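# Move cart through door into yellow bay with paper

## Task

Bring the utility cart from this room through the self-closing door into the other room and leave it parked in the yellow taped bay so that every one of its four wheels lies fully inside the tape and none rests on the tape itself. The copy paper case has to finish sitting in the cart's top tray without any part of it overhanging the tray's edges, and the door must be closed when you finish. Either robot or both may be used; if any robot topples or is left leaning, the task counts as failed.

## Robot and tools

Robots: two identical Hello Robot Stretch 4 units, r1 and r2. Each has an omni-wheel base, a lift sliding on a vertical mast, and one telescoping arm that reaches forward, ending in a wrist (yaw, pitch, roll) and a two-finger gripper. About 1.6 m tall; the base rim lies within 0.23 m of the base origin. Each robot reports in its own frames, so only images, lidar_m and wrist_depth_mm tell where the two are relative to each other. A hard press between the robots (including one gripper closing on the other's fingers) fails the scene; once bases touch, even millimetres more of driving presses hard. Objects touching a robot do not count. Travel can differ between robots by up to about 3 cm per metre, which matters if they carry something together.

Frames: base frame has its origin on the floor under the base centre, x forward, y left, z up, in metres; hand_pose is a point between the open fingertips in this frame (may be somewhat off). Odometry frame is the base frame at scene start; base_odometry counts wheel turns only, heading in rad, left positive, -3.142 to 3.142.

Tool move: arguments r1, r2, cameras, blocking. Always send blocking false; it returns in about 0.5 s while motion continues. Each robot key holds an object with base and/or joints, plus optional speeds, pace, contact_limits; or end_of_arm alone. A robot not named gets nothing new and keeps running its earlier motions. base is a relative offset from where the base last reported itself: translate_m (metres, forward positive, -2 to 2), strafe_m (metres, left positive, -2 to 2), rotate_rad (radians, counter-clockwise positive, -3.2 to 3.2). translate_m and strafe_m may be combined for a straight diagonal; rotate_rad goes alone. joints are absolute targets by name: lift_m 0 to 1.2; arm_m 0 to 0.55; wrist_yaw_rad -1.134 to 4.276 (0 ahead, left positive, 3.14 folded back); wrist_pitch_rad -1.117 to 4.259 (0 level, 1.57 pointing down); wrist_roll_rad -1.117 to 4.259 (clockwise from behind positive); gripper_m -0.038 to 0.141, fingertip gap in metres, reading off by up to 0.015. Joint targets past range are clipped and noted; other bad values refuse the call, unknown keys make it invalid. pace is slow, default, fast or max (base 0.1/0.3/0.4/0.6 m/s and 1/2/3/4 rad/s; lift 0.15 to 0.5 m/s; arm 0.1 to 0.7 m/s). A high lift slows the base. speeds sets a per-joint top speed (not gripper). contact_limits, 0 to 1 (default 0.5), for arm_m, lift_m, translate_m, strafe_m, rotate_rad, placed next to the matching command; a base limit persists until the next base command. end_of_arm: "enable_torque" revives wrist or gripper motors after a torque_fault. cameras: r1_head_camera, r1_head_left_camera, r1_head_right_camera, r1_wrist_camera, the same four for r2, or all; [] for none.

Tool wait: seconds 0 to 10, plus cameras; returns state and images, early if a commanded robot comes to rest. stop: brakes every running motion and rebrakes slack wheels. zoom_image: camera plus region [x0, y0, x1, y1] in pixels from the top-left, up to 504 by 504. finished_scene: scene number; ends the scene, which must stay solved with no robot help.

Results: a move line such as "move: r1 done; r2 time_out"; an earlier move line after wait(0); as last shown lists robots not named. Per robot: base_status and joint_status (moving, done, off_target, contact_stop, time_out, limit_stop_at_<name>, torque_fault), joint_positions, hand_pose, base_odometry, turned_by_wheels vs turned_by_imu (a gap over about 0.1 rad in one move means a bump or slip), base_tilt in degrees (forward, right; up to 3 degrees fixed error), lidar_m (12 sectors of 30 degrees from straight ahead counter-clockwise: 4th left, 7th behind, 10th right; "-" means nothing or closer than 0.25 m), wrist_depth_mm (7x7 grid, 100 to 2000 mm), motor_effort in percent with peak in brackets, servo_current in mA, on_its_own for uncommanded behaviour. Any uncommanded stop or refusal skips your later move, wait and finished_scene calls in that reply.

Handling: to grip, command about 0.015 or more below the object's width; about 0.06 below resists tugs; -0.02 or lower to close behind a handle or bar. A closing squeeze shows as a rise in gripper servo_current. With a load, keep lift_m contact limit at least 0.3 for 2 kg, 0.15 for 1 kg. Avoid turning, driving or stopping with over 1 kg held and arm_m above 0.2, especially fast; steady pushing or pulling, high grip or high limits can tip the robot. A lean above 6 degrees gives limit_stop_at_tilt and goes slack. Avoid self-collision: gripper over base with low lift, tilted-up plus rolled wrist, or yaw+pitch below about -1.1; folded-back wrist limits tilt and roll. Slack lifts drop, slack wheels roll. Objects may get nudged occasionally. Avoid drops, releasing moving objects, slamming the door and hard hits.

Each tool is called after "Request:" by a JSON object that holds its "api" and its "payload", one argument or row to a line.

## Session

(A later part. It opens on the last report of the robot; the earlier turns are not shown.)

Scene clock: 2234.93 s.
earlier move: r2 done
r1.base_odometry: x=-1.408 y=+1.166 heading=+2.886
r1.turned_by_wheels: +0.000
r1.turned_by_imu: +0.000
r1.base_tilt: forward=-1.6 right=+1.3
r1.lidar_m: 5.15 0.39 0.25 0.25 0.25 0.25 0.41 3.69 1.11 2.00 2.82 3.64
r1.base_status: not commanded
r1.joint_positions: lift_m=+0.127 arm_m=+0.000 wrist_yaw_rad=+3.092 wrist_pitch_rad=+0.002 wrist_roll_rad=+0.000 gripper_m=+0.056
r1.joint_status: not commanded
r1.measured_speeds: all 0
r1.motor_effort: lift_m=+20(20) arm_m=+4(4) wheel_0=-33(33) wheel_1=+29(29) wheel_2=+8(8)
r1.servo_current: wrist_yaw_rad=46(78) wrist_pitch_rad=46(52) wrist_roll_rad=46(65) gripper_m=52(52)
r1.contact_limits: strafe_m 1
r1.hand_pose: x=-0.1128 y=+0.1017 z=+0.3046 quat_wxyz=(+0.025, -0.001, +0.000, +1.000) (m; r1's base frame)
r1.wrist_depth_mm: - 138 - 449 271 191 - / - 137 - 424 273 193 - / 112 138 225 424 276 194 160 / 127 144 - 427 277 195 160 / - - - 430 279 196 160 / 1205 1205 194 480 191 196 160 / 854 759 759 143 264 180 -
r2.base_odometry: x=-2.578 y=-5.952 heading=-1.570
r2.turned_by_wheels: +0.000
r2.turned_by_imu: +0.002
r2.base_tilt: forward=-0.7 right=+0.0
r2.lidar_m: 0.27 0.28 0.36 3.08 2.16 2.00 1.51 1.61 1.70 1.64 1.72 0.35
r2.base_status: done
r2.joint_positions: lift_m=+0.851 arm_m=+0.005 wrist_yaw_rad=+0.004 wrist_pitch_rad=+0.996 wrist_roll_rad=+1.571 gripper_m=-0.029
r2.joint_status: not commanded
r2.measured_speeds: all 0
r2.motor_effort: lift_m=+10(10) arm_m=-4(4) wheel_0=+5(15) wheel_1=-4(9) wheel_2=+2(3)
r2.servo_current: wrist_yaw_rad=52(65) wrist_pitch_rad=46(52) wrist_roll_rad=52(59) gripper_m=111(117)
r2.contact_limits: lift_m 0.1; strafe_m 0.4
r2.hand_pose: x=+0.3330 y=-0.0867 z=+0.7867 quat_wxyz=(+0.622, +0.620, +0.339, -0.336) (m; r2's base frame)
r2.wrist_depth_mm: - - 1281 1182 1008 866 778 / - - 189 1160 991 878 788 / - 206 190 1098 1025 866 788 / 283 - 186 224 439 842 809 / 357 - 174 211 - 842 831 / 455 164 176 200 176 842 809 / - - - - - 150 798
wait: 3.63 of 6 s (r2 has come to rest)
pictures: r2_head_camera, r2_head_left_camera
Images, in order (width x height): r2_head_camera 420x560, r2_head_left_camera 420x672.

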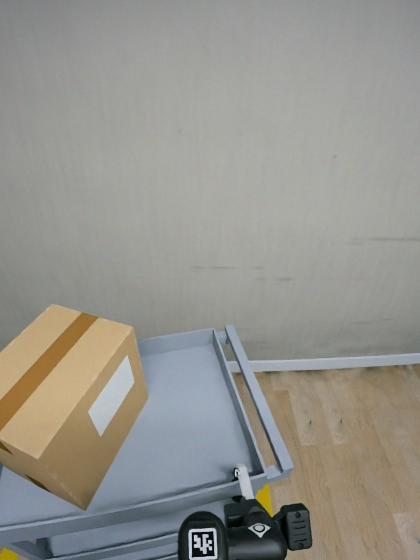

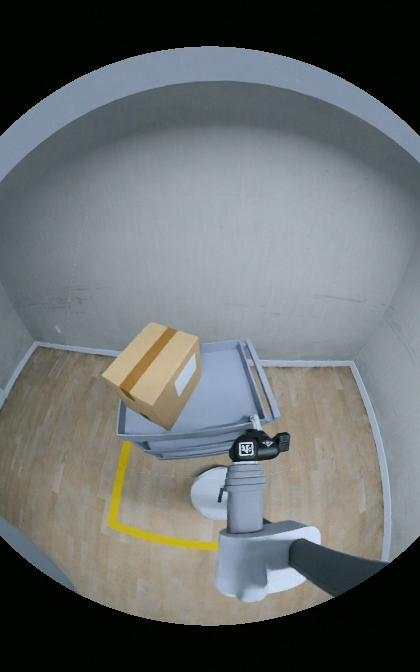

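Request:
{"api": "move", "payload": {
  "r2": {"base":{"strafe_m":0.12},"pace":"slow","contact_limits":{"strafe_m":0.4}},
  "blocking": false,
  "cameras": []
}}

Request:
{"api": "wait", "payload": {
  "seconds": 5,
  "cameras": ["r2_head_camera","r2_head_left_camera"]
}}

Scene clock: 2245.87 s.
move: r2 moving
r1: as last shown
r1.lidar_m: 5.14 0.41 0.25 0.25 0.25 0.25 0.42 3.68 1.08 1.95 2.78 3.64
r1.motor_effort: lift_m=+20(20) arm_m=+4(4) wheel_0=-32(33) wheel_1=+29(29) wheel_2=+8(8)
r1.servo_current: wrist_yaw_rad=59(65) wrist_pitch_rad=52(52) wrist_roll_rad=46(65) gripper_m=46(46)
r1.contact_limits: strafe_m 1
r1.wrist_depth_mm: - 137 - 455 271 191 - / - 138 - 421 274 191 - / 112 138 224 424 274 193 160 / 126 144 - 427 276 195 159 / - - - 436 277 195 160 / 1229 1229 193 477 191 196 160 / 854 759 759 143 265 180 -
r2.base_odometry: x=-2.564 y=-5.952 heading=-1.570
r2.turned_by_wheels: +0.000
r2.turned_by_imu: +0.000
r2.base_tilt: forward=-0.7 right=+0.1
r2.lidar_m: 0.28 0.28 0.35 3.03 2.14 1.99 1.53 1.63 1.72 1.65 1.74 0.35
r2.base_status: strafe_m moving
r2.joint_positions: lift_m=+0.851 arm_m=+0.005 wrist_yaw_rad=+0.002 wrist_pitch_rad=+0.996 wrist_roll_rad=+1.571 gripper_m=-0.029
r2.joint_status: not commanded
r2.measured_speeds: translate_m=+0.000 strafe_m=+0.055 rotate_rad=-0.001 lift_m=+0.000 arm_m=+0.000 wrist_yaw_rad=-0.013 wrist_pitch_rad=+0.000 wrist_roll_rad=+0.000
r2.motor_effort: lift_m=+10(10) arm_m=-4(4) wheel_0=-10(12) wheel_1=+8(8) wheel_2=+0(1)
r2.servo_current: wrist_yaw_rad=46(59) wrist_pitch_rad=46(46) wrist_roll_rad=46(59) gripper_m=111(117)
r2.contact_limits: lift_m 0.1; strafe_m 0.4
r2.hand_pose: x=+0.3328 y=-0.0871 z=+0.7867 quat_wxyz=(+0.622, +0.621, +0.339, -0.337) (m; r2's base frame)
r2.wrist_depth_mm: - - 1281 1160 991 866 788 / - - 189 1138 1008 866 788 / - 207 192 1098 1025 878 788 / 286 - 187 224 449 854 809 / 382 287 174 210 - 831 831 / 455 164 176 199 176 842 809 / - - - - - 413 788
pictures: none
No camera images: "cameras" was empty.

Scene clock: 2247.73 s.
earlier move: r2 done
r1.base_odometry: x=-1.408 y=+1.166 heading=+2.886
r1.turned_by_wheels: +0.000
r1.turned_by_imu: +0.000
r1.base_tilt: forward=-1.6 right=+1.3
r1.lidar_m: 5.14 0.39 0.25 0.25 0.26 0.25 0.41 3.68 1.10 1.96 2.80 3.66
r1.base_status: not commanded
r1.joint_positions: lift_m=+0.127 arm_m=+0.000 wrist_yaw_rad=+3.092 wrist_pitch_rad=+0.002 wrist_roll_rad=+0.000 gripper_m=+0.056
r1.joint_status: not commanded
r1.measured_speeds: all 0
r1.motor_effort: lift_m=+20(20) arm_m=+4(4) wheel_0=-32(33) wheel_1=+29(29) wheel_2=+8(8)
r1.servo_current: wrist_yaw_rad=52(65) wrist_pitch_rad=39(52) wrist_roll_rad=46(65) gripper_m=46(52)
r1.contact_limits: strafe_m 1
r1.hand_pose: x=-0.1128 y=+0.1017 z=+0.3046 quat_wxyz=(+0.025, -0.001, +0.000, +1.000) (m; r1's base frame)
r1.wrist_depth_mm: - 137 - 452 271 191 - / - 138 - 418 274 192 - / 112 138 224 424 276 194 159 / 127 144 - 430 278 195 159 / - - - 436 278 196 160 / 1205 1205 195 480 190 195 160 / 854 768 759 143 264 180 -
r2.base_odometry: x=-2.458 y=-5.952 heading=-1.570
r2.turned_by_wheels: +0.000
r2.turned_by_imu: +0.000
r2.base_tilt: forward=-0.7 right=+0.1
r2.lidar_m: 0.30 0.30 0.46 2.94 2.15 1.89 1.53 1.63 1.82 1.75 1.75 0.33
r2.base_status: done
r2.joint_positions: lift_m=+0.851 arm_m=+0.005 wrist_yaw_rad=-0.003 wrist_pitch_rad=+0.996 wrist_roll_rad=+1.571 gripper_m=-0.029
r2.joint_status: not commanded
r2.measured_speeds: all 0
r2.motor_effort: lift_m=+10(10) arm_m=-4(4) wheel_0=-8(16) wheel_1=+4(9) wheel_2=-1(2)
r2.servo_current: wrist_yaw_rad=46(59) wrist_pitch_rad=46(52) wrist_roll_rad=46(65) gripper_m=111(117)
r2.contact_limits: lift_m 0.1; strafe_m 0.4
r2.hand_pose: x=+0.3323 y=-0.0879 z=+0.7867 quat_wxyz=(+0.621, +0.622, +0.337, -0.339) (m; r2's base frame)
r2.wrist_depth_mm: - - 1308 1182 1008 866 788 / - 191 168 1098 1042 866 798 / 267 218 190 202 976 878 788 / 300 - 176 211 402 842 809 / - - 163 201 - 854 809 / 459 163 176 202 177 831 809 / - - - - - 480 798
wait: 1.87 of 5 s (r2 has come to rest)
pictures: r2_head_camera, r2_head_left_camera
Images, in order (width x height): r2_head_camera 420x560, r2_head_left_camera 420x672.

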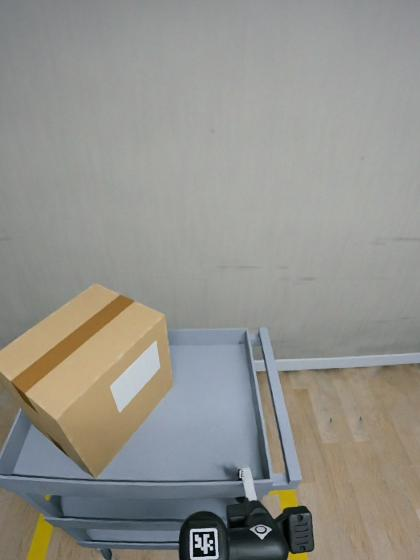

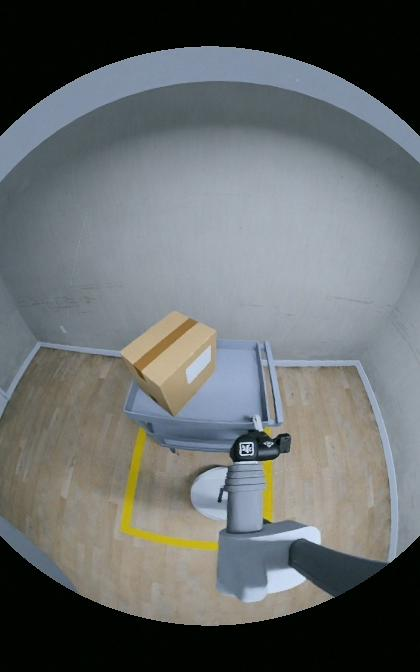

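Request:
{"api": "move", "payload": {
  "r2": {"joints":{"gripper_m":0.1}},
  "blocking": false,
  "cameras": []
}}

Request:
{"api": "wait", "payload": {
  "seconds": 2,
  "cameras": []
}}

Request:
{"api": "move", "payload": {
  "r2": {"joints":{"lift_m":0.97}},
  "blocking": false,
  "cameras": []
}}

Request:
{"api": "wait", "payload": {
  "seconds": 3,
  "cameras": []
}}

Request:
{"api": "move", "payload": {
  "r2": {"base":{"strafe_m":0.19},"pace":"slow"},
  "blocking": false,
  "cameras": []
}}

Request:
{"api": "wait", "payload": {
  "seconds": 4,
  "cameras": ["r2_head_camera","r2_wrist_camera"]
}}

Scene clock: 2261.47 s.
move: r2 moving
r1: as last shown
r1.lidar_m: 5.15 0.38 0.25 0.25 0.25 0.25 0.42 3.68 1.11 1.99 2.80 3.61
r1.motor_effort: lift_m=+20(20) arm_m=+4(4) wheel_0=-32(32) wheel_1=+29(29) wheel_2=+8(8)
r1.servo_current: wrist_yaw_rad=46(59) wrist_pitch_rad=39(52) wrist_roll_rad=65(65) gripper_m=39(46)
r1.contact_limits: strafe_m 1
r1.wrist_depth_mm: - 137 - 449 271 191 - / - 138 - 421 274 191 - / 112 138 224 427 274 194 159 / 126 144 - 427 277 195 160 / - - - 430 277 196 160 / 1182 1182 193 477 191 196 160 / 854 759 750 143 265 180 -
r2.base_odometry: x=-2.458 y=-5.952 heading=-1.570
r2.turned_by_wheels: +0.000
r2.turned_by_imu: +0.001
r2.base_tilt: forward=-0.7 right=+0.1
r2.lidar_m: 0.30 0.31 0.46 2.96 2.13 1.93 1.53 1.63 1.81 1.75 1.78 0.32
r2.base_status: not commanded
r2.joint_positions: lift_m=+0.851 arm_m=+0.005 wrist_yaw_rad=-0.003 wrist_pitch_rad=+0.996 wrist_roll_rad=+1.571 gripper_m=-0.003
r2.joint_status: gripper_m moving
r2.measured_speeds: all 0
r2.motor_effort: lift_m=+10(10) arm_m=-4(4) wheel_0=-8(9) wheel_1=+4(5) wheel_2=+0(1)
r2.servo_current: wrist_yaw_rad=52(59) wrist_pitch_rad=39(46) wrist_roll_rad=52(52) gripper_m=78(111)
r2.contact_limits: lift_m 0.1; strafe_m 0.4
r2.hand_pose: x=+0.3323 y=-0.0879 z=+0.7867 quat_wxyz=(+0.621, +0.622, +0.337, -0.339) (m; r2's base frame)
r2.wrist_depth_mm: - - 1281 1160 991 854 778 / - 193 170 1078 1025 878 788 / 272 223 191 203 991 866 778 / - - 171 213 399 854 809 / 473 - 170 203 - 854 820 / 469 163 178 203 178 831 820 / - - - - - 473 788
pictures: none
No camera images: "cameras" was empty.

Scene clock: 2262.97 s.
earlier move: r2 done
r1.base_odometry: x=-1.408 y=+1.166 heading=+2.886
r1.turned_by_wheels: +0.000
r1.turned_by_imu: +0.000
r1.base_tilt: forward=-1.6 right=+1.3
r1.lidar_m: 5.15 0.41 0.25 0.25 0.25 0.25 0.40 3.70 1.09 1.99 2.81 3.63
r1.base_status: not commanded
r1.joint_positions: lift_m=+0.127 arm_m=+0.000 wrist_yaw_rad=+3.092 wrist_pitch_rad=+0.002 wrist_roll_rad=+0.000 gripper_m=+0.056
r1.joint_status: not commanded
r1.measured_speeds: all 0
r1.motor_effort: lift_m=+20(20) arm_m=+4(4) wheel_0=-32(33) wheel_1=+29(29) wheel_2=+8(8)
r1.servo_current: wrist_yaw_rad=46(59) wrist_pitch_rad=39(52) wrist_roll_rad=39(65) gripper_m=39(46)
r1.contact_limits: strafe_m 1
r1.hand_pose: x=-0.1128 y=+0.1017 z=+0.3046 quat_wxyz=(+0.025, -0.001, +0.000, +1.000) (m; r1's base frame)
r1.wrist_depth_mm: - 138 - 452 271 191 - / - 137 - 418 273 191 - / 112 138 224 427 274 194 159 / 127 144 - 430 277 195 160 / - - - 433 279 196 160 / 1229 1182 194 477 191 196 160 / 866 750 768 143 265 180 -
r2.base_odometry: x=-2.458 y=-5.952 heading=-1.570
r2.turned_by_wheels: +0.000
r2.turned_by_imu: +0.000
r2.base_tilt: forward=-0.7 right=+0.1
r2.lidar_m: 0.30 0.31 0.46 2.95 2.13 1.92 1.54 1.63 1.84 1.77 1.78 0.30
r2.base_status: not commanded
r2.joint_positions: lift_m=+0.851 arm_m=+0.005 wrist_yaw_rad=-0.002 wrist_pitch_rad=+0.994 wrist_roll_rad=+1.571 gripper_m=+0.100
r2.joint_status: all done
r2.measured_speeds: all 0
r2.motor_effort: lift_m=+11(11) arm_m=-4(4) wheel_0=-4(9) wheel_1=+3(5) wheel_2=-1(1)
r2.servo_current: wrist_yaw_rad=33(59) wrist_pitch_rad=46(52) wrist_roll_rad=52(52) gripper_m=46(117)
r2.contact_limits: lift_m 0.1; strafe_m 0.4
r2.hand_pose: x=+0.3329 y=-0.0878 z=+0.7870 quat_wxyz=(+0.621, +0.622, +0.337, -0.338) (m; r2's base frame)
r2.wrist_depth_mm: - - 1281 1118 976 878 788 / - 190 167 194 1042 891 788 / 281 - 189 196 991 878 788 / 298 - 165 206 421 842 809 / - - 165 198 224 842 820 / 469 177 167 189 185 842 809 / - - - - - - 809
wait: 1.50 of 2 s (r2 has come to rest)
pictures: none
No camera images: "cameras" was empty.

Scene clock: 2263.47 s.
move: r2 moving
r1: as last shown
r1.lidar_m: 5.14 0.38 0.25 0.26 0.27 0.25 0.42 3.68 1.08 2.01 2.82 3.64
r1.motor_effort: lift_m=+20(20) arm_m=+4(4) wheel_0=-32(32) wheel_1=+29(29) wheel_2=+8(8)
r1.servo_current: wrist_yaw_rad=46(52) wrist_pitch_rad=46(46) wrist_roll_rad=39(52) gripper_m=46(46)
r1.contact_limits: strafe_m 1
r1.wrist_depth_mm: - 137 - 452 271 191 - / - 138 - 418 273 192 - / 112 138 226 424 274 193 160 / 127 144 - 430 274 195 159 / - - - 433 278 195 160 / 1229 1205 193 477 191 196 160 / 854 759 759 143 265 180 -
r2.base_odometry: x=-2.458 y=-5.952 heading=-1.570
r2.turned_by_wheels: +0.000
r2.turned_by_imu: +0.000
r2.base_tilt: forward=-0.7 right=+0.0
r2.lidar_m: 0.30 0.32 0.46 2.98 2.12 1.89 1.50 1.63 1.83 1.75 1.77 0.32
r2.base_status: not commanded
r2.joint_positions: lift_m=+0.888 arm_m=+0.005 wrist_yaw_rad=-0.002 wrist_pitch_rad=+0.998 wrist_roll_rad=+1.571 gripper_m=+0.100
r2.joint_status: lift_m moving
r2.measured_speeds: translate_m=+0.000 strafe_m=+0.000 rotate_rad=+0.000 lift_m=+0.146 arm_m=+0.000 wrist_yaw_rad=+0.000 wrist_pitch_rad=+0.002 wrist_roll_rad=+0.000
r2.motor_effort: lift_m=+23(23) arm_m=-4(4) wheel_0=-4(4) wheel_1=+3(4) wheel_2=+0(1)
r2.servo_current: wrist_yaw_rad=33(52) wrist_pitch_rad=39(46) wrist_roll_rad=46(59) gripper_m=52(59)
r2.contact_limits: strafe_m 0.4
r2.hand_pose: x=+0.3321 y=-0.0877 z=+0.8235 quat_wxyz=(+0.621, +0.621, +0.338, -0.339) (m; r2's base frame)
r2.wrist_depth_mm: - - 1336 1160 1025 904 809 / - 243 199 219 1042 891 820 / 322 254 1336 212 1008 891 820 / 462 - 211 212 462 891 842 / 480 - 187 209 224 891 - / 477 - 188 210 185 891 831 / 473 - - - - - 831
pictures: none
No camera images: "cameras" was empty.

Scene clock: 2264.50 s.
earlier move: r2 done
r1.base_odometry: x=-1.408 y=+1.166 heading=+2.886
r1.turned_by_wheels: +0.000
r1.turned_by_imu: +0.000
r1.base_tilt: forward=-1.6 right=+1.3
r1.lidar_m: 5.14 0.40 0.25 0.25 0.25 0.25 0.42 3.67 1.10 1.98 2.79 3.61
r1.base_status: not commanded
r1.joint_positions: lift_m=+0.127 arm_m=+0.000 wrist_yaw_rad=+3.092 wrist_pitch_rad=+0.002 wrist_roll_rad=+0.000 gripper_m=+0.056
r1.joint_status: not commanded
r1.measured_speeds: all 0
r1.motor_effort: lift_m=+20(20) arm_m=+4(4) wheel_0=-32(33) wheel_1=+29(29) wheel_2=+8(8)
r1.servo_current: wrist_yaw_rad=52(65) wrist_pitch_rad=46(46) wrist_roll_rad=46(65) gripper_m=39(46)
r1.contact_limits: strafe_m 1
r1.hand_pose: x=-0.1128 y=+0.1017 z=+0.3046 quat_wxyz=(+0.025, -0.001, +0.000, +1.000) (m; r1's base frame)
r1.wrist_depth_mm: - 137 - 452 270 191 - / - 138 - 418 273 192 - / 112 138 225 424 274 193 160 / 126 144 - 430 276 195 160 / - - - 433 277 196 160 / 1205 1229 193 480 191 195 160 / 854 759 759 143 264 180 -
r2.base_odometry: x=-2.458 y=-5.952 heading=-1.570
r2.turned_by_wheels: +0.000
r2.turned_by_imu: +0.000
r2.base_tilt: forward=-0.7 right=+0.1
r2.lidar_m: 0.31 0.32 0.47 2.96 2.15 1.93 1.52 1.64 1.82 1.74 1.79 0.32
r2.base_status: not commanded
r2.joint_positions: lift_m=+0.970 arm_m=+0.005 wrist_yaw_rad=-0.002 wrist_pitch_rad=+0.998 wrist_roll_rad=+1.571 gripper_m=+0.100
r2.joint_status: all done
r2.measured_speeds: all 0
r2.motor_effort: lift_m=+21(24) arm_m=-4(4) wheel_0=-4(4) wheel_1=+4(4) wheel_2=+0(1)
r2.servo_current: wrist_yaw_rad=52(59) wrist_pitch_rad=46(46) wrist_roll_rad=52(59) gripper_m=52(59)
r2.contact_limits: strafe_m 0.4
r2.hand_pose: x=+0.3321 y=-0.0877 z=+0.9056 quat_wxyz=(+0.621, +0.621, +0.338, -0.339) (m; r2's base frame)
r2.wrist_depth_mm: - - 1430 1281 1098 976 878 / - - 1397 1281 1118 976 878 / - 402 336 286 1042 976 904 / 517 418 345 281 320 946 904 / 517 - - - 278 931 - / 517 172 187 162 187 960 904 / 517 459 - - - 946 891
wait: 1.03 of 3 s (r2 has come to rest)
pictures: none
No camera images: "cameras" was empty.

Scene clock: 2265.00 s.
move: r2 moving
r1: as last shown
r1.lidar_m: 5.14 0.38 0.25 0.25 0.27 0.25 0.43 3.66 1.07 1.98 2.80 3.64
r1.servo_current: wrist_yaw_rad=59(72) wrist_pitch_rad=39(52) wrist_roll_rad=39(59) gripper_m=39(46)
r1.contact_limits: strafe_m 1
r1.wrist_depth_mm: - 138 - 455 272 191 - / - 138 - 418 272 192 - / 112 138 224 424 274 193 160 / 127 144 - 430 277 195 159 / - - - 439 278 195 160 / 1205 1205 193 473 191 196 160 / 854 759 750 143 265 180 -
r2.base_odometry: x=-2.444 y=-5.951 heading=-1.570
r2.turned_by_wheels: +0.000
r2.turned_by_imu: +0.000
r2.base_tilt: forward=-0.7 right=+0.1
r2.lidar_m: 0.30 0.33 0.46 2.94 2.16 1.91 1.53 1.61 1.83 1.77 1.75 0.30
r2.base_status: strafe_m moving
r2.joint_positions: lift_m=+0.970 arm_m=+0.005 wrist_yaw_rad=-0.002 wrist_pitch_rad=+0.998 wrist_roll_rad=+1.571 gripper_m=+0.100
r2.joint_status: not commanded
r2.measured_speeds: translate_m=+0.000 strafe_m=+0.056 rotate_rad=-0.001 lift_m=+0.000 arm_m=+0.000 wrist_yaw_rad=+0.000 wrist_pitch_rad=+0.000 wrist_roll_rad=+0.000
r2.motor_effort: lift_m=+21(21) arm_m=-4(4) wheel_0=-10(10) wheel_1=+9(9) wheel_2=+0(2)
r2.servo_current: wrist_yaw_rad=52(59) wrist_pitch_rad=39(46) wrist_roll_rad=33(52) gripper_m=52(52)
r2.hand_pose: x=+0.3321 y=-0.0877 z=+0.9056 quat_wxyz=(+0.621, +0.621, +0.338, -0.339) (m; r2's base frame)
r2.wrist_depth_mm: - - 1397 1308 1098 976 878 / - - 1336 286 1098 960 891 / 488 402 1366 1255 1042 1008 891 / 521 418 - 322 320 946 904 / 512 - - - 278 931 - / 521 172 189 161 186 946 917 / 512 439 - - - 946 891
pictures: none
No camera images: "cameras" was empty.

Scene clock: 2267.53 s.
earlier move: r2 done
r1.base_odometry: x=-1.408 y=+1.166 heading=+2.886
r1.turned_by_wheels: +0.000
r1.turned_by_imu: +0.000
r1.base_tilt: forward=-1.6 right=+1.3
r1.lidar_m: 5.14 0.42 0.25 0.25 0.25 0.25 0.43 3.68 1.10 1.98 2.78 3.66
r1.base_status: not commanded
r1.joint_positions: lift_m=+0.127 arm_m=+0.000 wrist_yaw_rad=+3.092 wrist_pitch_rad=+0.002 wrist_roll_rad=+0.000 gripper_m=+0.056
r1.joint_status: not commanded
r1.measured_speeds: all 0
r1.motor_effort: lift_m=+20(20) arm_m=+4(4) wheel_0=-32(33) wheel_1=+29(29) wheel_2=+8(8)
r1.servo_current: wrist_yaw_rad=46(78) wrist_pitch_rad=46(52) wrist_roll_rad=46(65) gripper_m=46(46)
r1.contact_limits: strafe_m 1
r1.hand_pose: x=-0.1128 y=+0.1017 z=+0.3046 quat_wxyz=(+0.025, -0.001, +0.000, +1.000) (m; r1's base frame)
r1.wrist_depth_mm: - 137 - 455 272 191 - / - 138 - 421 274 192 - / 112 138 224 424 274 194 160 / 126 144 - 427 277 194 160 / - - - 433 279 196 160 / 1229 1205 193 477 191 196 160 / 866 759 750 143 265 180 -
r2.base_odometry: x=-2.268 y=-5.951 heading=-1.570
r2.turned_by_wheels: +0.000
r2.turned_by_imu: +0.001
r2.base_tilt: forward=-0.7 right=+0.1
r2.lidar_m: 0.30 0.31 1.87 2.78 2.11 1.78 1.54 1.60 2.01 1.93 0.45 0.33
r2.base_status: done
r2.joint_positions: lift_m=+0.970 arm_m=+0.005 wrist_yaw_rad=-0.002 wrist_pitch_rad=+0.998 wrist_roll_rad=+1.571 gripper_m=+0.100
r2.joint_status: not commanded
r2.measured_speeds: all 0
r2.motor_effort: lift_m=+21(21) arm_m=-4(4) wheel_0=-3(10) wheel_1=+4(9) wheel_2=+0(2)
r2.servo_current: wrist_yaw_rad=46(59) wrist_pitch_rad=33(52) wrist_roll_rad=46(59) gripper_m=52(59)
r2.hand_pose: x=+0.3321 y=-0.0877 z=+0.9056 quat_wxyz=(+0.621, +0.621, +0.338, -0.339) (m; r2's base frame)
r2.wrist_depth_mm: 488 459 402 259 362 976 878 / 512 - - - 300 946 891 / 521 - - 258 300 917 866 / 508 - - 264 300 931 891 / 327 379 415 - 283 946 - / 278 310 193 259 187 931 904 / 246 268 304 - - 960 891
wait: 2.53 of 4 s (r2 has come to rest)
pictures: r2_head_camera, r2_wrist_camera
Images, in order (width x height): r2_head_camera 420x560, r2_wrist_camera 616x392.

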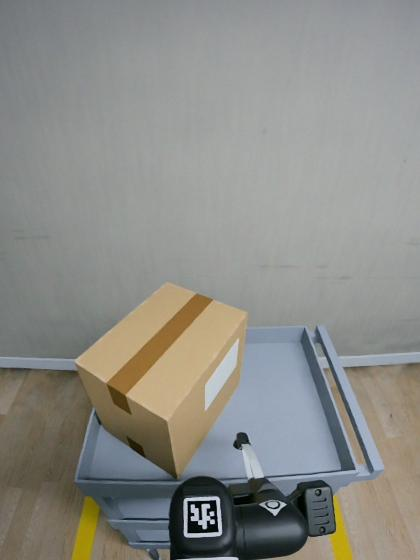

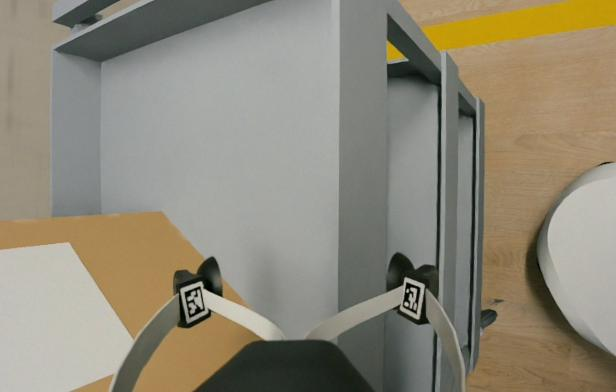

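Request:
{"api": "move", "payload": {
  "r2": {"base":{"strafe_m":-0.03},"pace":"slow"},
  "blocking": false,
  "cameras": []
}}

Request:
{"api": "wait", "payload": {
  "seconds": 2,
  "cameras": []
}}

Request:
{"api": "move", "payload": {
  "r2": {"joints":{"lift_m":0.85},"contact_limits":{"lift_m":0.1},"pace":"slow"},
  "blocking": false,
  "cameras": []
}}

Request:
{"api": "wait", "payload": {
  "seconds": 3,
  "cameras": ["r2_head_camera","r2_wrist_camera"]
}}

Scene clock: 2276.27 s.
move: r2 moving
r1: as last shown
r1.lidar_m: 5.15 0.42 0.25 0.25 0.26 0.25 0.41 3.68 1.11 1.94 2.80 3.62
r1.motor_effort: lift_m=+20(20) arm_m=+4(4) wheel_0=-32(32) wheel_1=+29(29) wheel_2=+8(8)
r1.servo_current: wrist_yaw_rad=46(65) wrist_pitch_rad=46(46) wrist_roll_rad=39(59) gripper_m=46(46)
r1.contact_limits: strafe_m 1
r1.wrist_depth_mm: - 138 - 455 271 191 - / - 138 - 421 276 192 - / 112 138 224 424 274 193 159 / 127 144 - 430 277 195 159 / - - - 436 278 195 160 / 1229 1205 194 480 191 196 160 / 842 759 768 143 264 180 -
r2.base_odometry: x=-2.282 y=-5.951 heading=-1.570
r2.turned_by_wheels: +0.000
r2.turned_by_imu: +0.000
r2.base_tilt: forward=-0.7 right=+0.1
r2.lidar_m: 0.31 0.31 1.88 2.78 2.14 1.81 1.53 1.61 1.97 1.92 0.46 0.32
r2.base_status: strafe_m moving
r2.joint_positions: lift_m=+0.970 arm_m=+0.005 wrist_yaw_rad=-0.002 wrist_pitch_rad=+0.998 wrist_roll_rad=+1.571 gripper_m=+0.100
r2.joint_status: not commanded
r2.measured_speeds: translate_m=+0.000 strafe_m=-0.055 rotate_rad=-0.002 lift_m=+0.000 arm_m=+0.000 wrist_yaw_rad=+0.000 wrist_pitch_rad=+0.000 wrist_roll_rad=+0.000
r2.motor_effort: lift_m=+21(21) arm_m=-4(4) wheel_0=+11(11) wheel_1=-7(9) wheel_2=+0(2)
r2.servo_current: wrist_yaw_rad=46(52) wrist_pitch_rad=46(46) wrist_roll_rad=39(59) gripper_m=59(59)
r2.hand_pose: x=+0.3321 y=-0.0877 z=+0.9056 quat_wxyz=(+0.621, +0.621, +0.338, -0.339) (m; r2's base frame)
r2.wrist_depth_mm: 488 439 379 259 362 976 878 / 512 - - - 298 946 878 / 517 - - 257 298 931 891 / 517 - - 264 300 931 904 / 340 397 421 - 283 931 - / 290 325 193 260 187 960 917 / 256 277 322 - - 976 904
pictures: none
No camera images: "cameras" was empty.

Scene clock: 2277.07 s.
earlier move: r2 done
r1.base_odometry: x=-1.408 y=+1.166 heading=+2.886
r1.turned_by_wheels: +0.000
r1.turned_by_imu: +0.000
r1.base_tilt: forward=-1.5 right=+1.3
r1.lidar_m: 5.14 0.40 0.25 0.25 0.28 0.25 0.42 3.68 1.11 2.00 2.81 3.59
r1.base_status: not commanded
r1.joint_positions: lift_m=+0.127 arm_m=+0.000 wrist_yaw_rad=+3.092 wrist_pitch_rad=+0.002 wrist_roll_rad=+0.000 gripper_m=+0.056
r1.joint_status: not commanded
r1.measured_speeds: all 0
r1.motor_effort: lift_m=+20(20) arm_m=+4(4) wheel_0=-32(33) wheel_1=+29(29) wheel_2=+8(8)
r1.servo_current: wrist_yaw_rad=46(65) wrist_pitch_rad=39(52) wrist_roll_rad=46(65) gripper_m=46(52)
r1.contact_limits: strafe_m 1
r1.hand_pose: x=-0.1128 y=+0.1017 z=+0.3046 quat_wxyz=(+0.025, -0.001, +0.000, +1.000) (m; r1's base frame)
r1.wrist_depth_mm: - 138 - 455 271 191 - / - 138 - 418 274 191 - / 112 138 224 424 274 193 159 / 127 144 - 427 276 195 159 / - - - 433 278 195 160 / 1229 1205 194 480 190 196 160 / 854 750 750 143 265 180 -
r2.base_odometry: x=-2.298 y=-5.951 heading=-1.570
r2.turned_by_wheels: +0.000
r2.turned_by_imu: +0.000
r2.base_tilt: forward=-0.7 right=+0.1
r2.lidar_m: 0.30 0.32 1.91 2.79 2.14 1.79 1.54 1.62 1.99 1.92 0.44 0.33
r2.base_status: done
r2.joint_positions: lift_m=+0.970 arm_m=+0.005 wrist_yaw_rad=-0.002 wrist_pitch_rad=+0.998 wrist_roll_rad=+1.571 gripper_m=+0.100
r2.joint_status: not commanded
r2.measured_speeds: all 0
r2.motor_effort: lift_m=+21(21) arm_m=-4(4) wheel_0=+5(11) wheel_1=-4(9) wheel_2=+0(2)
r2.servo_current: wrist_yaw_rad=46(59) wrist_pitch_rad=39(46) wrist_roll_rad=52(59) gripper_m=52(59)
r2.hand_pose: x=+0.3321 y=-0.0877 z=+0.9056 quat_wxyz=(+0.621, +0.621, +0.338, -0.339) (m; r2's base frame)
r2.wrist_depth_mm: 488 427 368 320 319 976 - / 508 504 - - 320 960 878 / 512 - - 257 298 917 891 / 517 - - 263 300 946 904 / 355 413 - - 282 931 - / 304 345 193 258 187 960 904 / 268 293 334 - - 960 904
wait: 0.80 of 2 s (r2 has come to rest)
pictures: none
No camera images: "cameras" was empty.

Scene clock: 2277.57 s.
move: r2 moving
r1: as last shown
r1.lidar_m: 5.14 0.39 0.25 0.25 0.26 0.25 0.41 3.70 1.09 1.98 2.79 3.62
r1.servo_current: wrist_yaw_rad=52(65) wrist_pitch_rad=46(46) wrist_roll_rad=33(65) gripper_m=46(46)
r1.contact_limits: strafe_m 1
r1.wrist_depth_mm: - 138 - 455 271 191 - / - 138 - 418 273 192 - / 112 138 225 424 274 193 160 / 127 144 - 430 277 195 160 / - - - 430 277 195 160 / 1229 1182 194 477 190 196 160 / 866 768 750 143 264 180 -
r2.base_odometry: x=-2.298 y=-5.951 heading=-1.570
r2.turned_by_wheels: +0.000
r2.turned_by_imu: +0.000
r2.base_tilt: forward=-0.7 right=+0.1
r2.lidar_m: 0.30 0.32 1.84 2.77 2.15 1.82 1.52 1.62 1.98 1.92 0.47 0.32
r2.base_status: not commanded
r2.joint_positions: lift_m=+0.945 arm_m=+0.005 wrist_yaw_rad=-0.002 wrist_pitch_rad=+0.998 wrist_roll_rad=+1.571 gripper_m=+0.100
r2.joint_status: lift_m moving
r2.measured_speeds: translate_m=+0.000 strafe_m=+0.000 rotate_rad=+0.000 lift_m=-0.097 arm_m=+0.000 wrist_yaw_rad=+0.000 wrist_pitch_rad=+0.000 wrist_roll_rad=+0.000
r2.motor_effort: lift_m=+13(20) arm_m=-4(4) wheel_0=+4(5) wheel_1=-4(5) wheel_2=+0(0)
r2.servo_current: wrist_yaw_rad=46(52) wrist_pitch_rad=39(39) wrist_roll_rad=39(52) gripper_m=52(52)
r2.contact_limits: lift_m 0.1
r2.hand_pose: x=+0.3321 y=-0.0877 z=+0.8809 quat_wxyz=(+0.621, +0.621, +0.338, -0.339) (m; r2's base frame)
r2.wrist_depth_mm: 452 392 342 258 359 946 - / 500 - - 245 433 931 854 / 500 - - 248 - 917 878 / 504 - - 248 - 904 878 / 355 410 - 250 224 931 - / 304 343 190 239 185 946 878 / 271 293 336 - - 946 866
pictures: none
No camera images: "cameras" was empty.

Scene clock: 2278.90 s.
earlier move: r2 done
r1.base_odometry: x=-1.408 y=+1.166 heading=+2.886
r1.turned_by_wheels: +0.000
r1.turned_by_imu: +0.000
r1.base_tilt: forward=-1.6 right=+1.3
r1.lidar_m: 5.14 0.41 0.25 0.25 0.25 0.25 0.44 3.66 1.09 1.99 2.81 3.63
r1.base_status: not commanded
r1.joint_positions: lift_m=+0.127 arm_m=+0.000 wrist_yaw_rad=+3.092 wrist_pitch_rad=+0.002 wrist_roll_rad=+0.000 gripper_m=+0.056
r1.joint_status: not commanded
r1.measured_speeds: all 0
r1.motor_effort: lift_m=+20(20) arm_m=+4(4) wheel_0=-32(33) wheel_1=+29(29) wheel_2=+8(8)
r1.servo_current: wrist_yaw_rad=46(78) wrist_pitch_rad=39(52) wrist_roll_rad=65(65) gripper_m=39(52)
r1.contact_limits: strafe_m 1
r1.hand_pose: x=-0.1128 y=+0.1017 z=+0.3046 quat_wxyz=(+0.025, -0.001, +0.000, +1.000) (m; r1's base frame)
r1.wrist_depth_mm: - 137 - 455 270 191 - / - 138 - 421 273 192 - / 112 138 224 421 273 194 160 / 127 144 - 427 277 195 160 / - - - 433 277 195 160 / 1205 1229 194 480 191 196 160 / 866 750 759 143 265 180 -
r2.base_odometry: x=-2.298 y=-5.951 heading=-1.570
r2.turned_by_wheels: +0.000
r2.turned_by_imu: +0.000
r2.base_tilt: forward=-0.7 right=+0.1
r2.lidar_m: 0.30 0.34 1.89 2.76 2.12 1.80 1.53 1.62 1.99 1.92 0.45 0.32
r2.base_status: not commanded
r2.joint_positions: lift_m=+0.851 arm_m=+0.005 wrist_yaw_rad=-0.002 wrist_pitch_rad=+0.998 wrist_roll_rad=+1.571 gripper_m=+0.100
r2.joint_status: all done
r2.measured_speeds: all 0
r2.motor_effort: lift_m=+10(20) arm_m=-4(4) wheel_0=+5(5) wheel_1=-4(5) wheel_2=+0(0)
r2.servo_current: wrist_yaw_rad=39(59) wrist_pitch_rad=39(46) wrist_roll_rad=52(59) gripper_m=52(59)
r2.contact_limits: lift_m 0.1
r2.hand_pose: x=+0.3321 y=-0.0877 z=+0.7865 quat_wxyz=(+0.621, +0.621, +0.338, -0.339) (m; r2's base frame)
r2.wrist_depth_mm: 359 - 166 198 362 842 788 / - - 161 200 433 854 788 / - - 167 200 - 831 788 / - - 163 202 - 854 809 / 347 - 170 202 224 866 820 / 301 317 171 194 185 854 798 / 268 293 - - - - 798
wait: 1.33 of 3 s (r2 has come to rest)
pictures: r2_head_camera, r2_wrist_camera
Images, in order (width x height): r2_head_camera 420x560, r2_wrist_camera 616x392.

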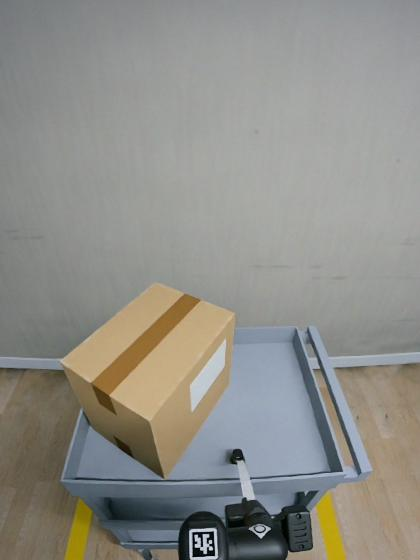

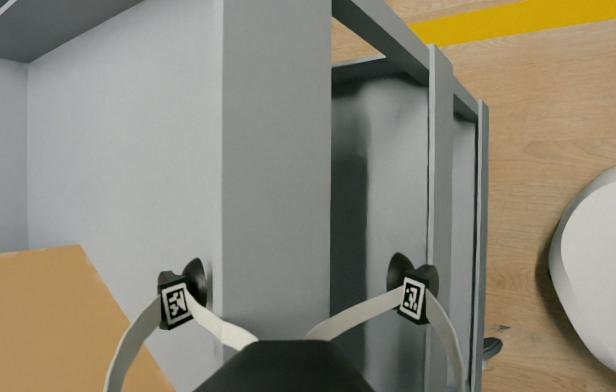

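Request:
{"api": "move", "payload": {
  "r2": {"joints":{"gripper_m":-0.03}},
  "blocking": false,
  "cameras": []
}}

Request:
{"api": "wait", "payload": {
  "seconds": 2,
  "cameras": []
}}

Request:
{"api": "move", "payload": {
  "r2": {"base":{"translate_m":-0.16},"pace":"slow","contact_limits":{"translate_m":0.4}},
  "blocking": false,
  "cameras": []
}}

Request:
{"api": "wait", "payload": {
  "seconds": 4,
  "cameras": ["r2_head_camera","r2_head_left_camera","r2_head_right_camera","r2_wrist_camera"]
}}

Scene clock: 2285.90 s.
move: r2 moving
r1: as last shown
r1.lidar_m: 5.14 0.42 0.25 0.25 0.25 0.25 0.42 3.68 1.08 2.01 2.81 3.63
r1.motor_effort: lift_m=+20(20) arm_m=+4(4) wheel_0=-32(32) wheel_1=+29(29) wheel_2=+8(8)
r1.servo_current: wrist_yaw_rad=33(72) wrist_pitch_rad=39(52) wrist_roll_rad=46(59) gripper_m=52(52)
r1.contact_limits: strafe_m 1
r1.wrist_depth_mm: - 138 - 449 271 191 - / - 138 - 421 273 191 - / 112 138 225 424 274 195 160 / 127 144 - 427 277 195 160 / - - - 433 277 196 160 / 1229 1182 194 473 191 196 160 / 854 750 750 143 264 180 -
r2.base_odometry: x=-2.298 y=-5.951 heading=-1.570
r2.turned_by_wheels: +0.000
r2.turned_by_imu: +0.000
r2.base_tilt: forward=-0.7 right=+0.1
r2.lidar_m: 0.30 0.33 1.91 2.75 2.16 1.81 1.52 1.63 2.00 1.91 0.44 0.34
r2.base_status: not commanded
r2.joint_positions: lift_m=+0.851 arm_m=+0.005 wrist_yaw_rad=-0.001 wrist_pitch_rad=+0.997 wrist_roll_rad=+1.571 gripper_m=+0.083
r2.joint_status: gripper_m moving
r2.measured_speeds: all 0
r2.motor_effort: lift_m=+11(11) arm_m=-4(4) wheel_0=+5(5) wheel_1=-4(4) wheel_2=+0(0)
r2.servo_current: wrist_yaw_rad=46(59) wrist_pitch_rad=39(46) wrist_roll_rad=39(52) gripper_m=117(117)
r2.contact_limits: lift_m 0.1
r2.hand_pose: x=+0.3324 y=-0.0876 z=+0.7866 quat_wxyz=(+0.621, +0.621, +0.338, -0.338) (m; r2's base frame)
r2.wrist_depth_mm: 362 - 161 200 334 866 778 / - - 162 202 469 854 788 / - - 163 194 - 831 788 / - - 164 194 - 854 798 / 343 - 164 196 225 854 831 / 303 319 172 189 185 842 809 / 266 290 - - - - 798
pictures: none
No camera images: "cameras" was empty.

Scene clock: 2287.40 s.
earlier move: r2 done
r1.base_odometry: x=-1.408 y=+1.166 heading=+2.886
r1.turned_by_wheels: +0.000
r1.turned_by_imu: +0.000
r1.base_tilt: forward=-1.6 right=+1.3
r1.lidar_m: 5.15 0.42 0.25 0.26 0.26 0.25 0.42 3.68 1.08 1.98 2.78 3.61
r1.base_status: not commanded
r1.joint_positions: lift_m=+0.127 arm_m=+0.000 wrist_yaw_rad=+3.092 wrist_pitch_rad=+0.002 wrist_roll_rad=+0.000 gripper_m=+0.056
r1.joint_status: not commanded
r1.measured_speeds: all 0
r1.motor_effort: lift_m=+20(20) arm_m=+4(4) wheel_0=-32(33) wheel_1=+29(29) wheel_2=+8(8)
r1.servo_current: wrist_yaw_rad=33(72) wrist_pitch_rad=39(52) wrist_roll_rad=39(65) gripper_m=46(52)
r1.contact_limits: strafe_m 1
r1.hand_pose: x=-0.1128 y=+0.1017 z=+0.3046 quat_wxyz=(+0.025, -0.001, +0.000, +1.000) (m; r1's base frame)
r1.wrist_depth_mm: - 137 - 452 271 191 - / - 137 - 418 274 192 - / 112 138 224 424 276 193 159 / 127 144 - 430 276 195 160 / - - - 433 277 196 160 / 1182 1229 194 477 191 196 160 / 854 759 759 143 264 180 -
r2.base_odometry: x=-2.298 y=-5.951 heading=-1.570
r2.turned_by_wheels: +0.000
r2.turned_by_imu: +0.000
r2.base_tilt: forward=-0.7 right=+0.1
r2.lidar_m: 0.30 0.33 1.86 2.77 2.13 1.84 1.51 1.61 1.95 1.91 0.41 0.32
r2.base_status: not commanded
r2.joint_positions: lift_m=+0.851 arm_m=+0.005 wrist_yaw_rad=-0.001 wrist_pitch_rad=+0.998 wrist_roll_rad=+1.571 gripper_m=-0.028
r2.joint_status: all done
r2.measured_speeds: all 0
r2.motor_effort: lift_m=+11(11) arm_m=-4(4) wheel_0=+4(5) wheel_1=-4(5) wheel_2=+0(0)
r2.servo_current: wrist_yaw_rad=46(59) wrist_pitch_rad=33(46) wrist_roll_rad=46(59) gripper_m=130(345)
r2.contact_limits: lift_m 0.1
r2.hand_pose: x=+0.3320 y=-0.0876 z=+0.7864 quat_wxyz=(+0.621, +0.621, +0.338, -0.339) (m; r2's base frame)
r2.wrist_depth_mm: 355 - 154 186 338 854 778 / - - 156 186 469 842 778 / - - 156 178 - 831 788 / - - 156 187 - 842 809 / 340 - 157 189 - 831 - / 300 300 164 189 177 831 820 / 264 156 - - - 831 798
wait: 1.50 of 2 s (r2 has come to rest)
pictures: none
No camera images: "cameras" was empty.

Scene clock: 2287.90 s.
move: r2 moving
r1: as last shown
r1.base_tilt: forward=-1.5 right=+1.3
r1.lidar_m: 5.14 0.42 0.25 0.25 0.25 0.25 0.42 3.65 1.11 1.99 2.81 3.65
r1.motor_effort: lift_m=+20(20) arm_m=+4(4) wheel_0=-31(32) wheel_1=+29(29) wheel_2=+8(8)
r1.servo_current: wrist_yaw_rad=46(59) wrist_pitch_rad=46(46) wrist_roll_rad=46(52) gripper_m=46(46)
r1.contact_limits: strafe_m 1
r1.wrist_depth_mm: - 137 - 449 271 192 - / - 138 - 421 274 192 - / 112 138 225 421 274 194 159 / 127 144 - 427 277 194 160 / - - - 433 278 195 160 / 1229 1182 195 480 191 196 160 / 866 750 759 143 264 180 -
r2.base_odometry: x=-2.298 y=-5.939 heading=-1.570
r2.turned_by_wheels: +0.000
r2.turned_by_imu: +0.000
r2.base_tilt: forward=-0.7 right=+0.1
r2.lidar_m: 0.29 0.31 1.90 2.77 2.12 1.83 1.51 1.60 1.99 1.91 0.42 0.30
r2.base_status: translate_m moving
r2.joint_positions: lift_m=+0.850 arm_m=+0.005 wrist_yaw_rad=-0.001 wrist_pitch_rad=+0.998 wrist_roll_rad=+1.571 gripper_m=-0.028
r2.joint_status: not commanded
r2.measured_speeds: translate_m=-0.048 strafe_m=+0.000 rotate_rad=+0.002 lift_m=+0.000 arm_m=+0.000 wrist_yaw_rad=+0.000 wrist_pitch_rad=+0.000 wrist_roll_rad=+0.000
r2.motor_effort: lift_m=+13(13) arm_m=-4(4) wheel_0=-4(9) wheel_1=-8(9) wheel_2=+12(12)
r2.servo_current: wrist_yaw_rad=39(52) wrist_pitch_rad=39(46) wrist_roll_rad=46(65) gripper_m=130(137)
r2.contact_limits: lift_m 0.1; translate_m 0.4
r2.hand_pose: x=+0.3320 y=-0.0876 z=+0.7862 quat_wxyz=(+0.621, +0.621, +0.338, -0.339) (m; r2's base frame)
r2.wrist_depth_mm: 370 - 154 193 340 854 778 / - - 156 186 477 842 778 / - - 157 188 - 831 788 / - - 158 189 - 842 809 / 338 - 158 191 - 831 - / 296 310 166 191 177 831 809 / 263 276 - - - 831 798
pictures: none
No camera images: "cameras" was empty.

Scene clock: 2290.27 s.
earlier move: r2 done
r1.base_odometry: x=-1.408 y=+1.166 heading=+2.886
r1.turned_by_wheels: +0.000
r1.turned_by_imu: +0.000
r1.base_tilt: forward=-1.6 right=+1.3
r1.lidar_m: 5.15 0.41 0.25 0.25 0.25 0.25 0.40 3.66 1.09 1.96 2.82 3.63
r1.base_status: not commanded
r1.joint_positions: lift_m=+0.127 arm_m=+0.000 wrist_yaw_rad=+3.092 wrist_pitch_rad=+0.002 wrist_roll_rad=+0.000 gripper_m=+0.056
r1.joint_status: not commanded
r1.measured_speeds: all 0
r1.motor_effort: lift_m=+20(20) arm_m=+4(4) wheel_0=-32(33) wheel_1=+29(29) wheel_2=+8(8)
r1.servo_current: wrist_yaw_rad=39(65) wrist_pitch_rad=52(52) wrist_roll_rad=46(59) gripper_m=39(46)
r1.contact_limits: strafe_m 1
r1.hand_pose: x=-0.1128 y=+0.1017 z=+0.3046 quat_wxyz=(+0.025, -0.001, +0.000, +1.000) (m; r1's base frame)
r1.wrist_depth_mm: - 137 - 452 272 191 - / - 138 - 418 274 191 - / 112 138 225 424 276 193 159 / 127 144 - 427 277 195 159 / - - - 436 278 195 160 / 1205 1205 193 477 191 197 160 / 854 759 750 143 264 180 -
r2.base_odometry: x=-2.298 y=-5.792 heading=-1.570
r2.turned_by_wheels: +0.000
r2.turned_by_imu: +0.000
r2.base_tilt: forward=-0.7 right=+0.1
r2.lidar_m: 0.30 0.33 2.10 2.80 1.92 1.71 1.36 1.45 1.96 1.91 0.40 0.33
r2.base_status: done
r2.joint_positions: lift_m=+0.850 arm_m=+0.005 wrist_yaw_rad=-0.001 wrist_pitch_rad=+0.998 wrist_roll_rad=+1.571 gripper_m=-0.028
r2.joint_status: not commanded
r2.measured_speeds: all 0
r2.motor_effort: lift_m=+13(14) arm_m=-4(4) wheel_0=-5(10) wheel_1=-5(9) wheel_2=+6(14)
r2.servo_current: wrist_yaw_rad=39(59) wrist_pitch_rad=46(46) wrist_roll_rad=39(65) gripper_m=130(137)
r2.contact_limits: lift_m 0.1; translate_m 0.4
r2.hand_pose: x=+0.3321 y=-0.0876 z=+0.7862 quat_wxyz=(+0.621, +0.621, +0.338, -0.339) (m; r2's base frame)
r2.wrist_depth_mm: - - - 167 310 842 778 / - - - 167 - 831 788 / - - - 173 - 750 798 / 362 - 149 181 - 842 809 / 317 336 153 188 - 842 - / 276 291 168 195 178 854 809 / 249 154 - - - 866 798
wait: 2.37 of 4 s (r2 has come to rest)
pictures: r2_head_camera, r2_head_left_camera, r2_head_right_camera, r2_wrist_camera
Images, in order (width x height): r2_head_camera 420x560, r2_head_left_camera 420x672, r2_head_right_camera 420x672, r2_wrist_camera 616x392.

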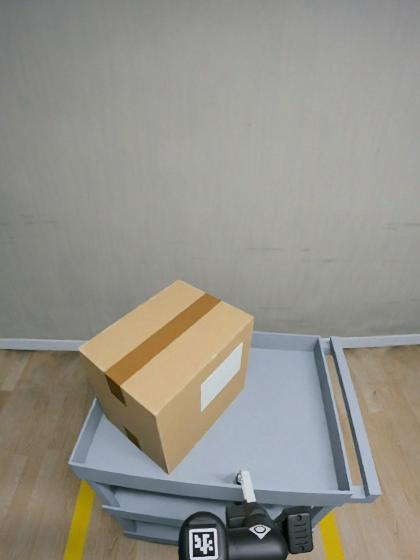

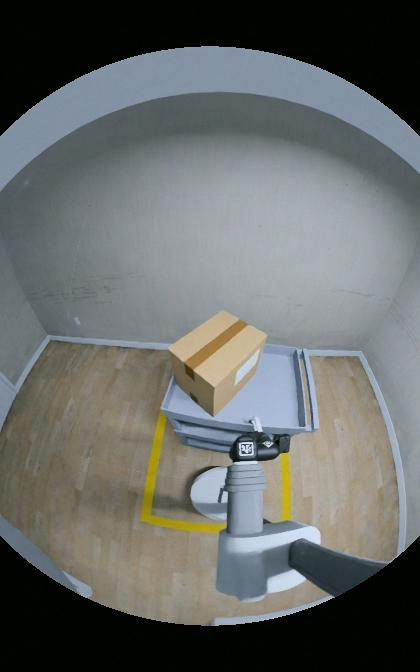

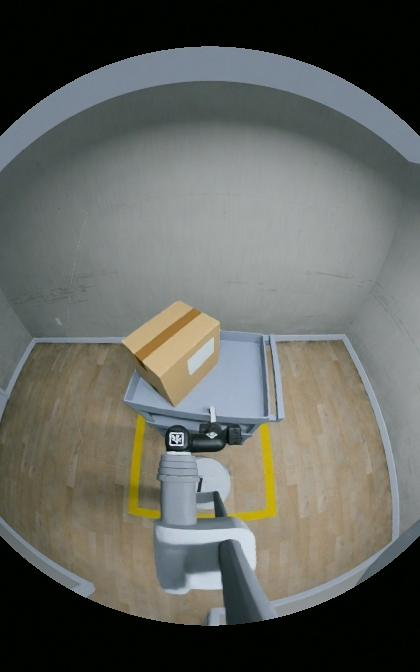

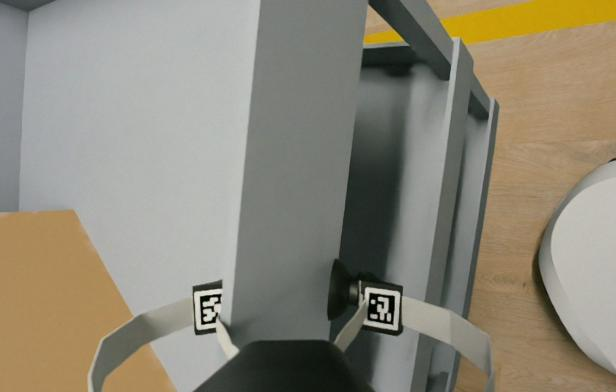

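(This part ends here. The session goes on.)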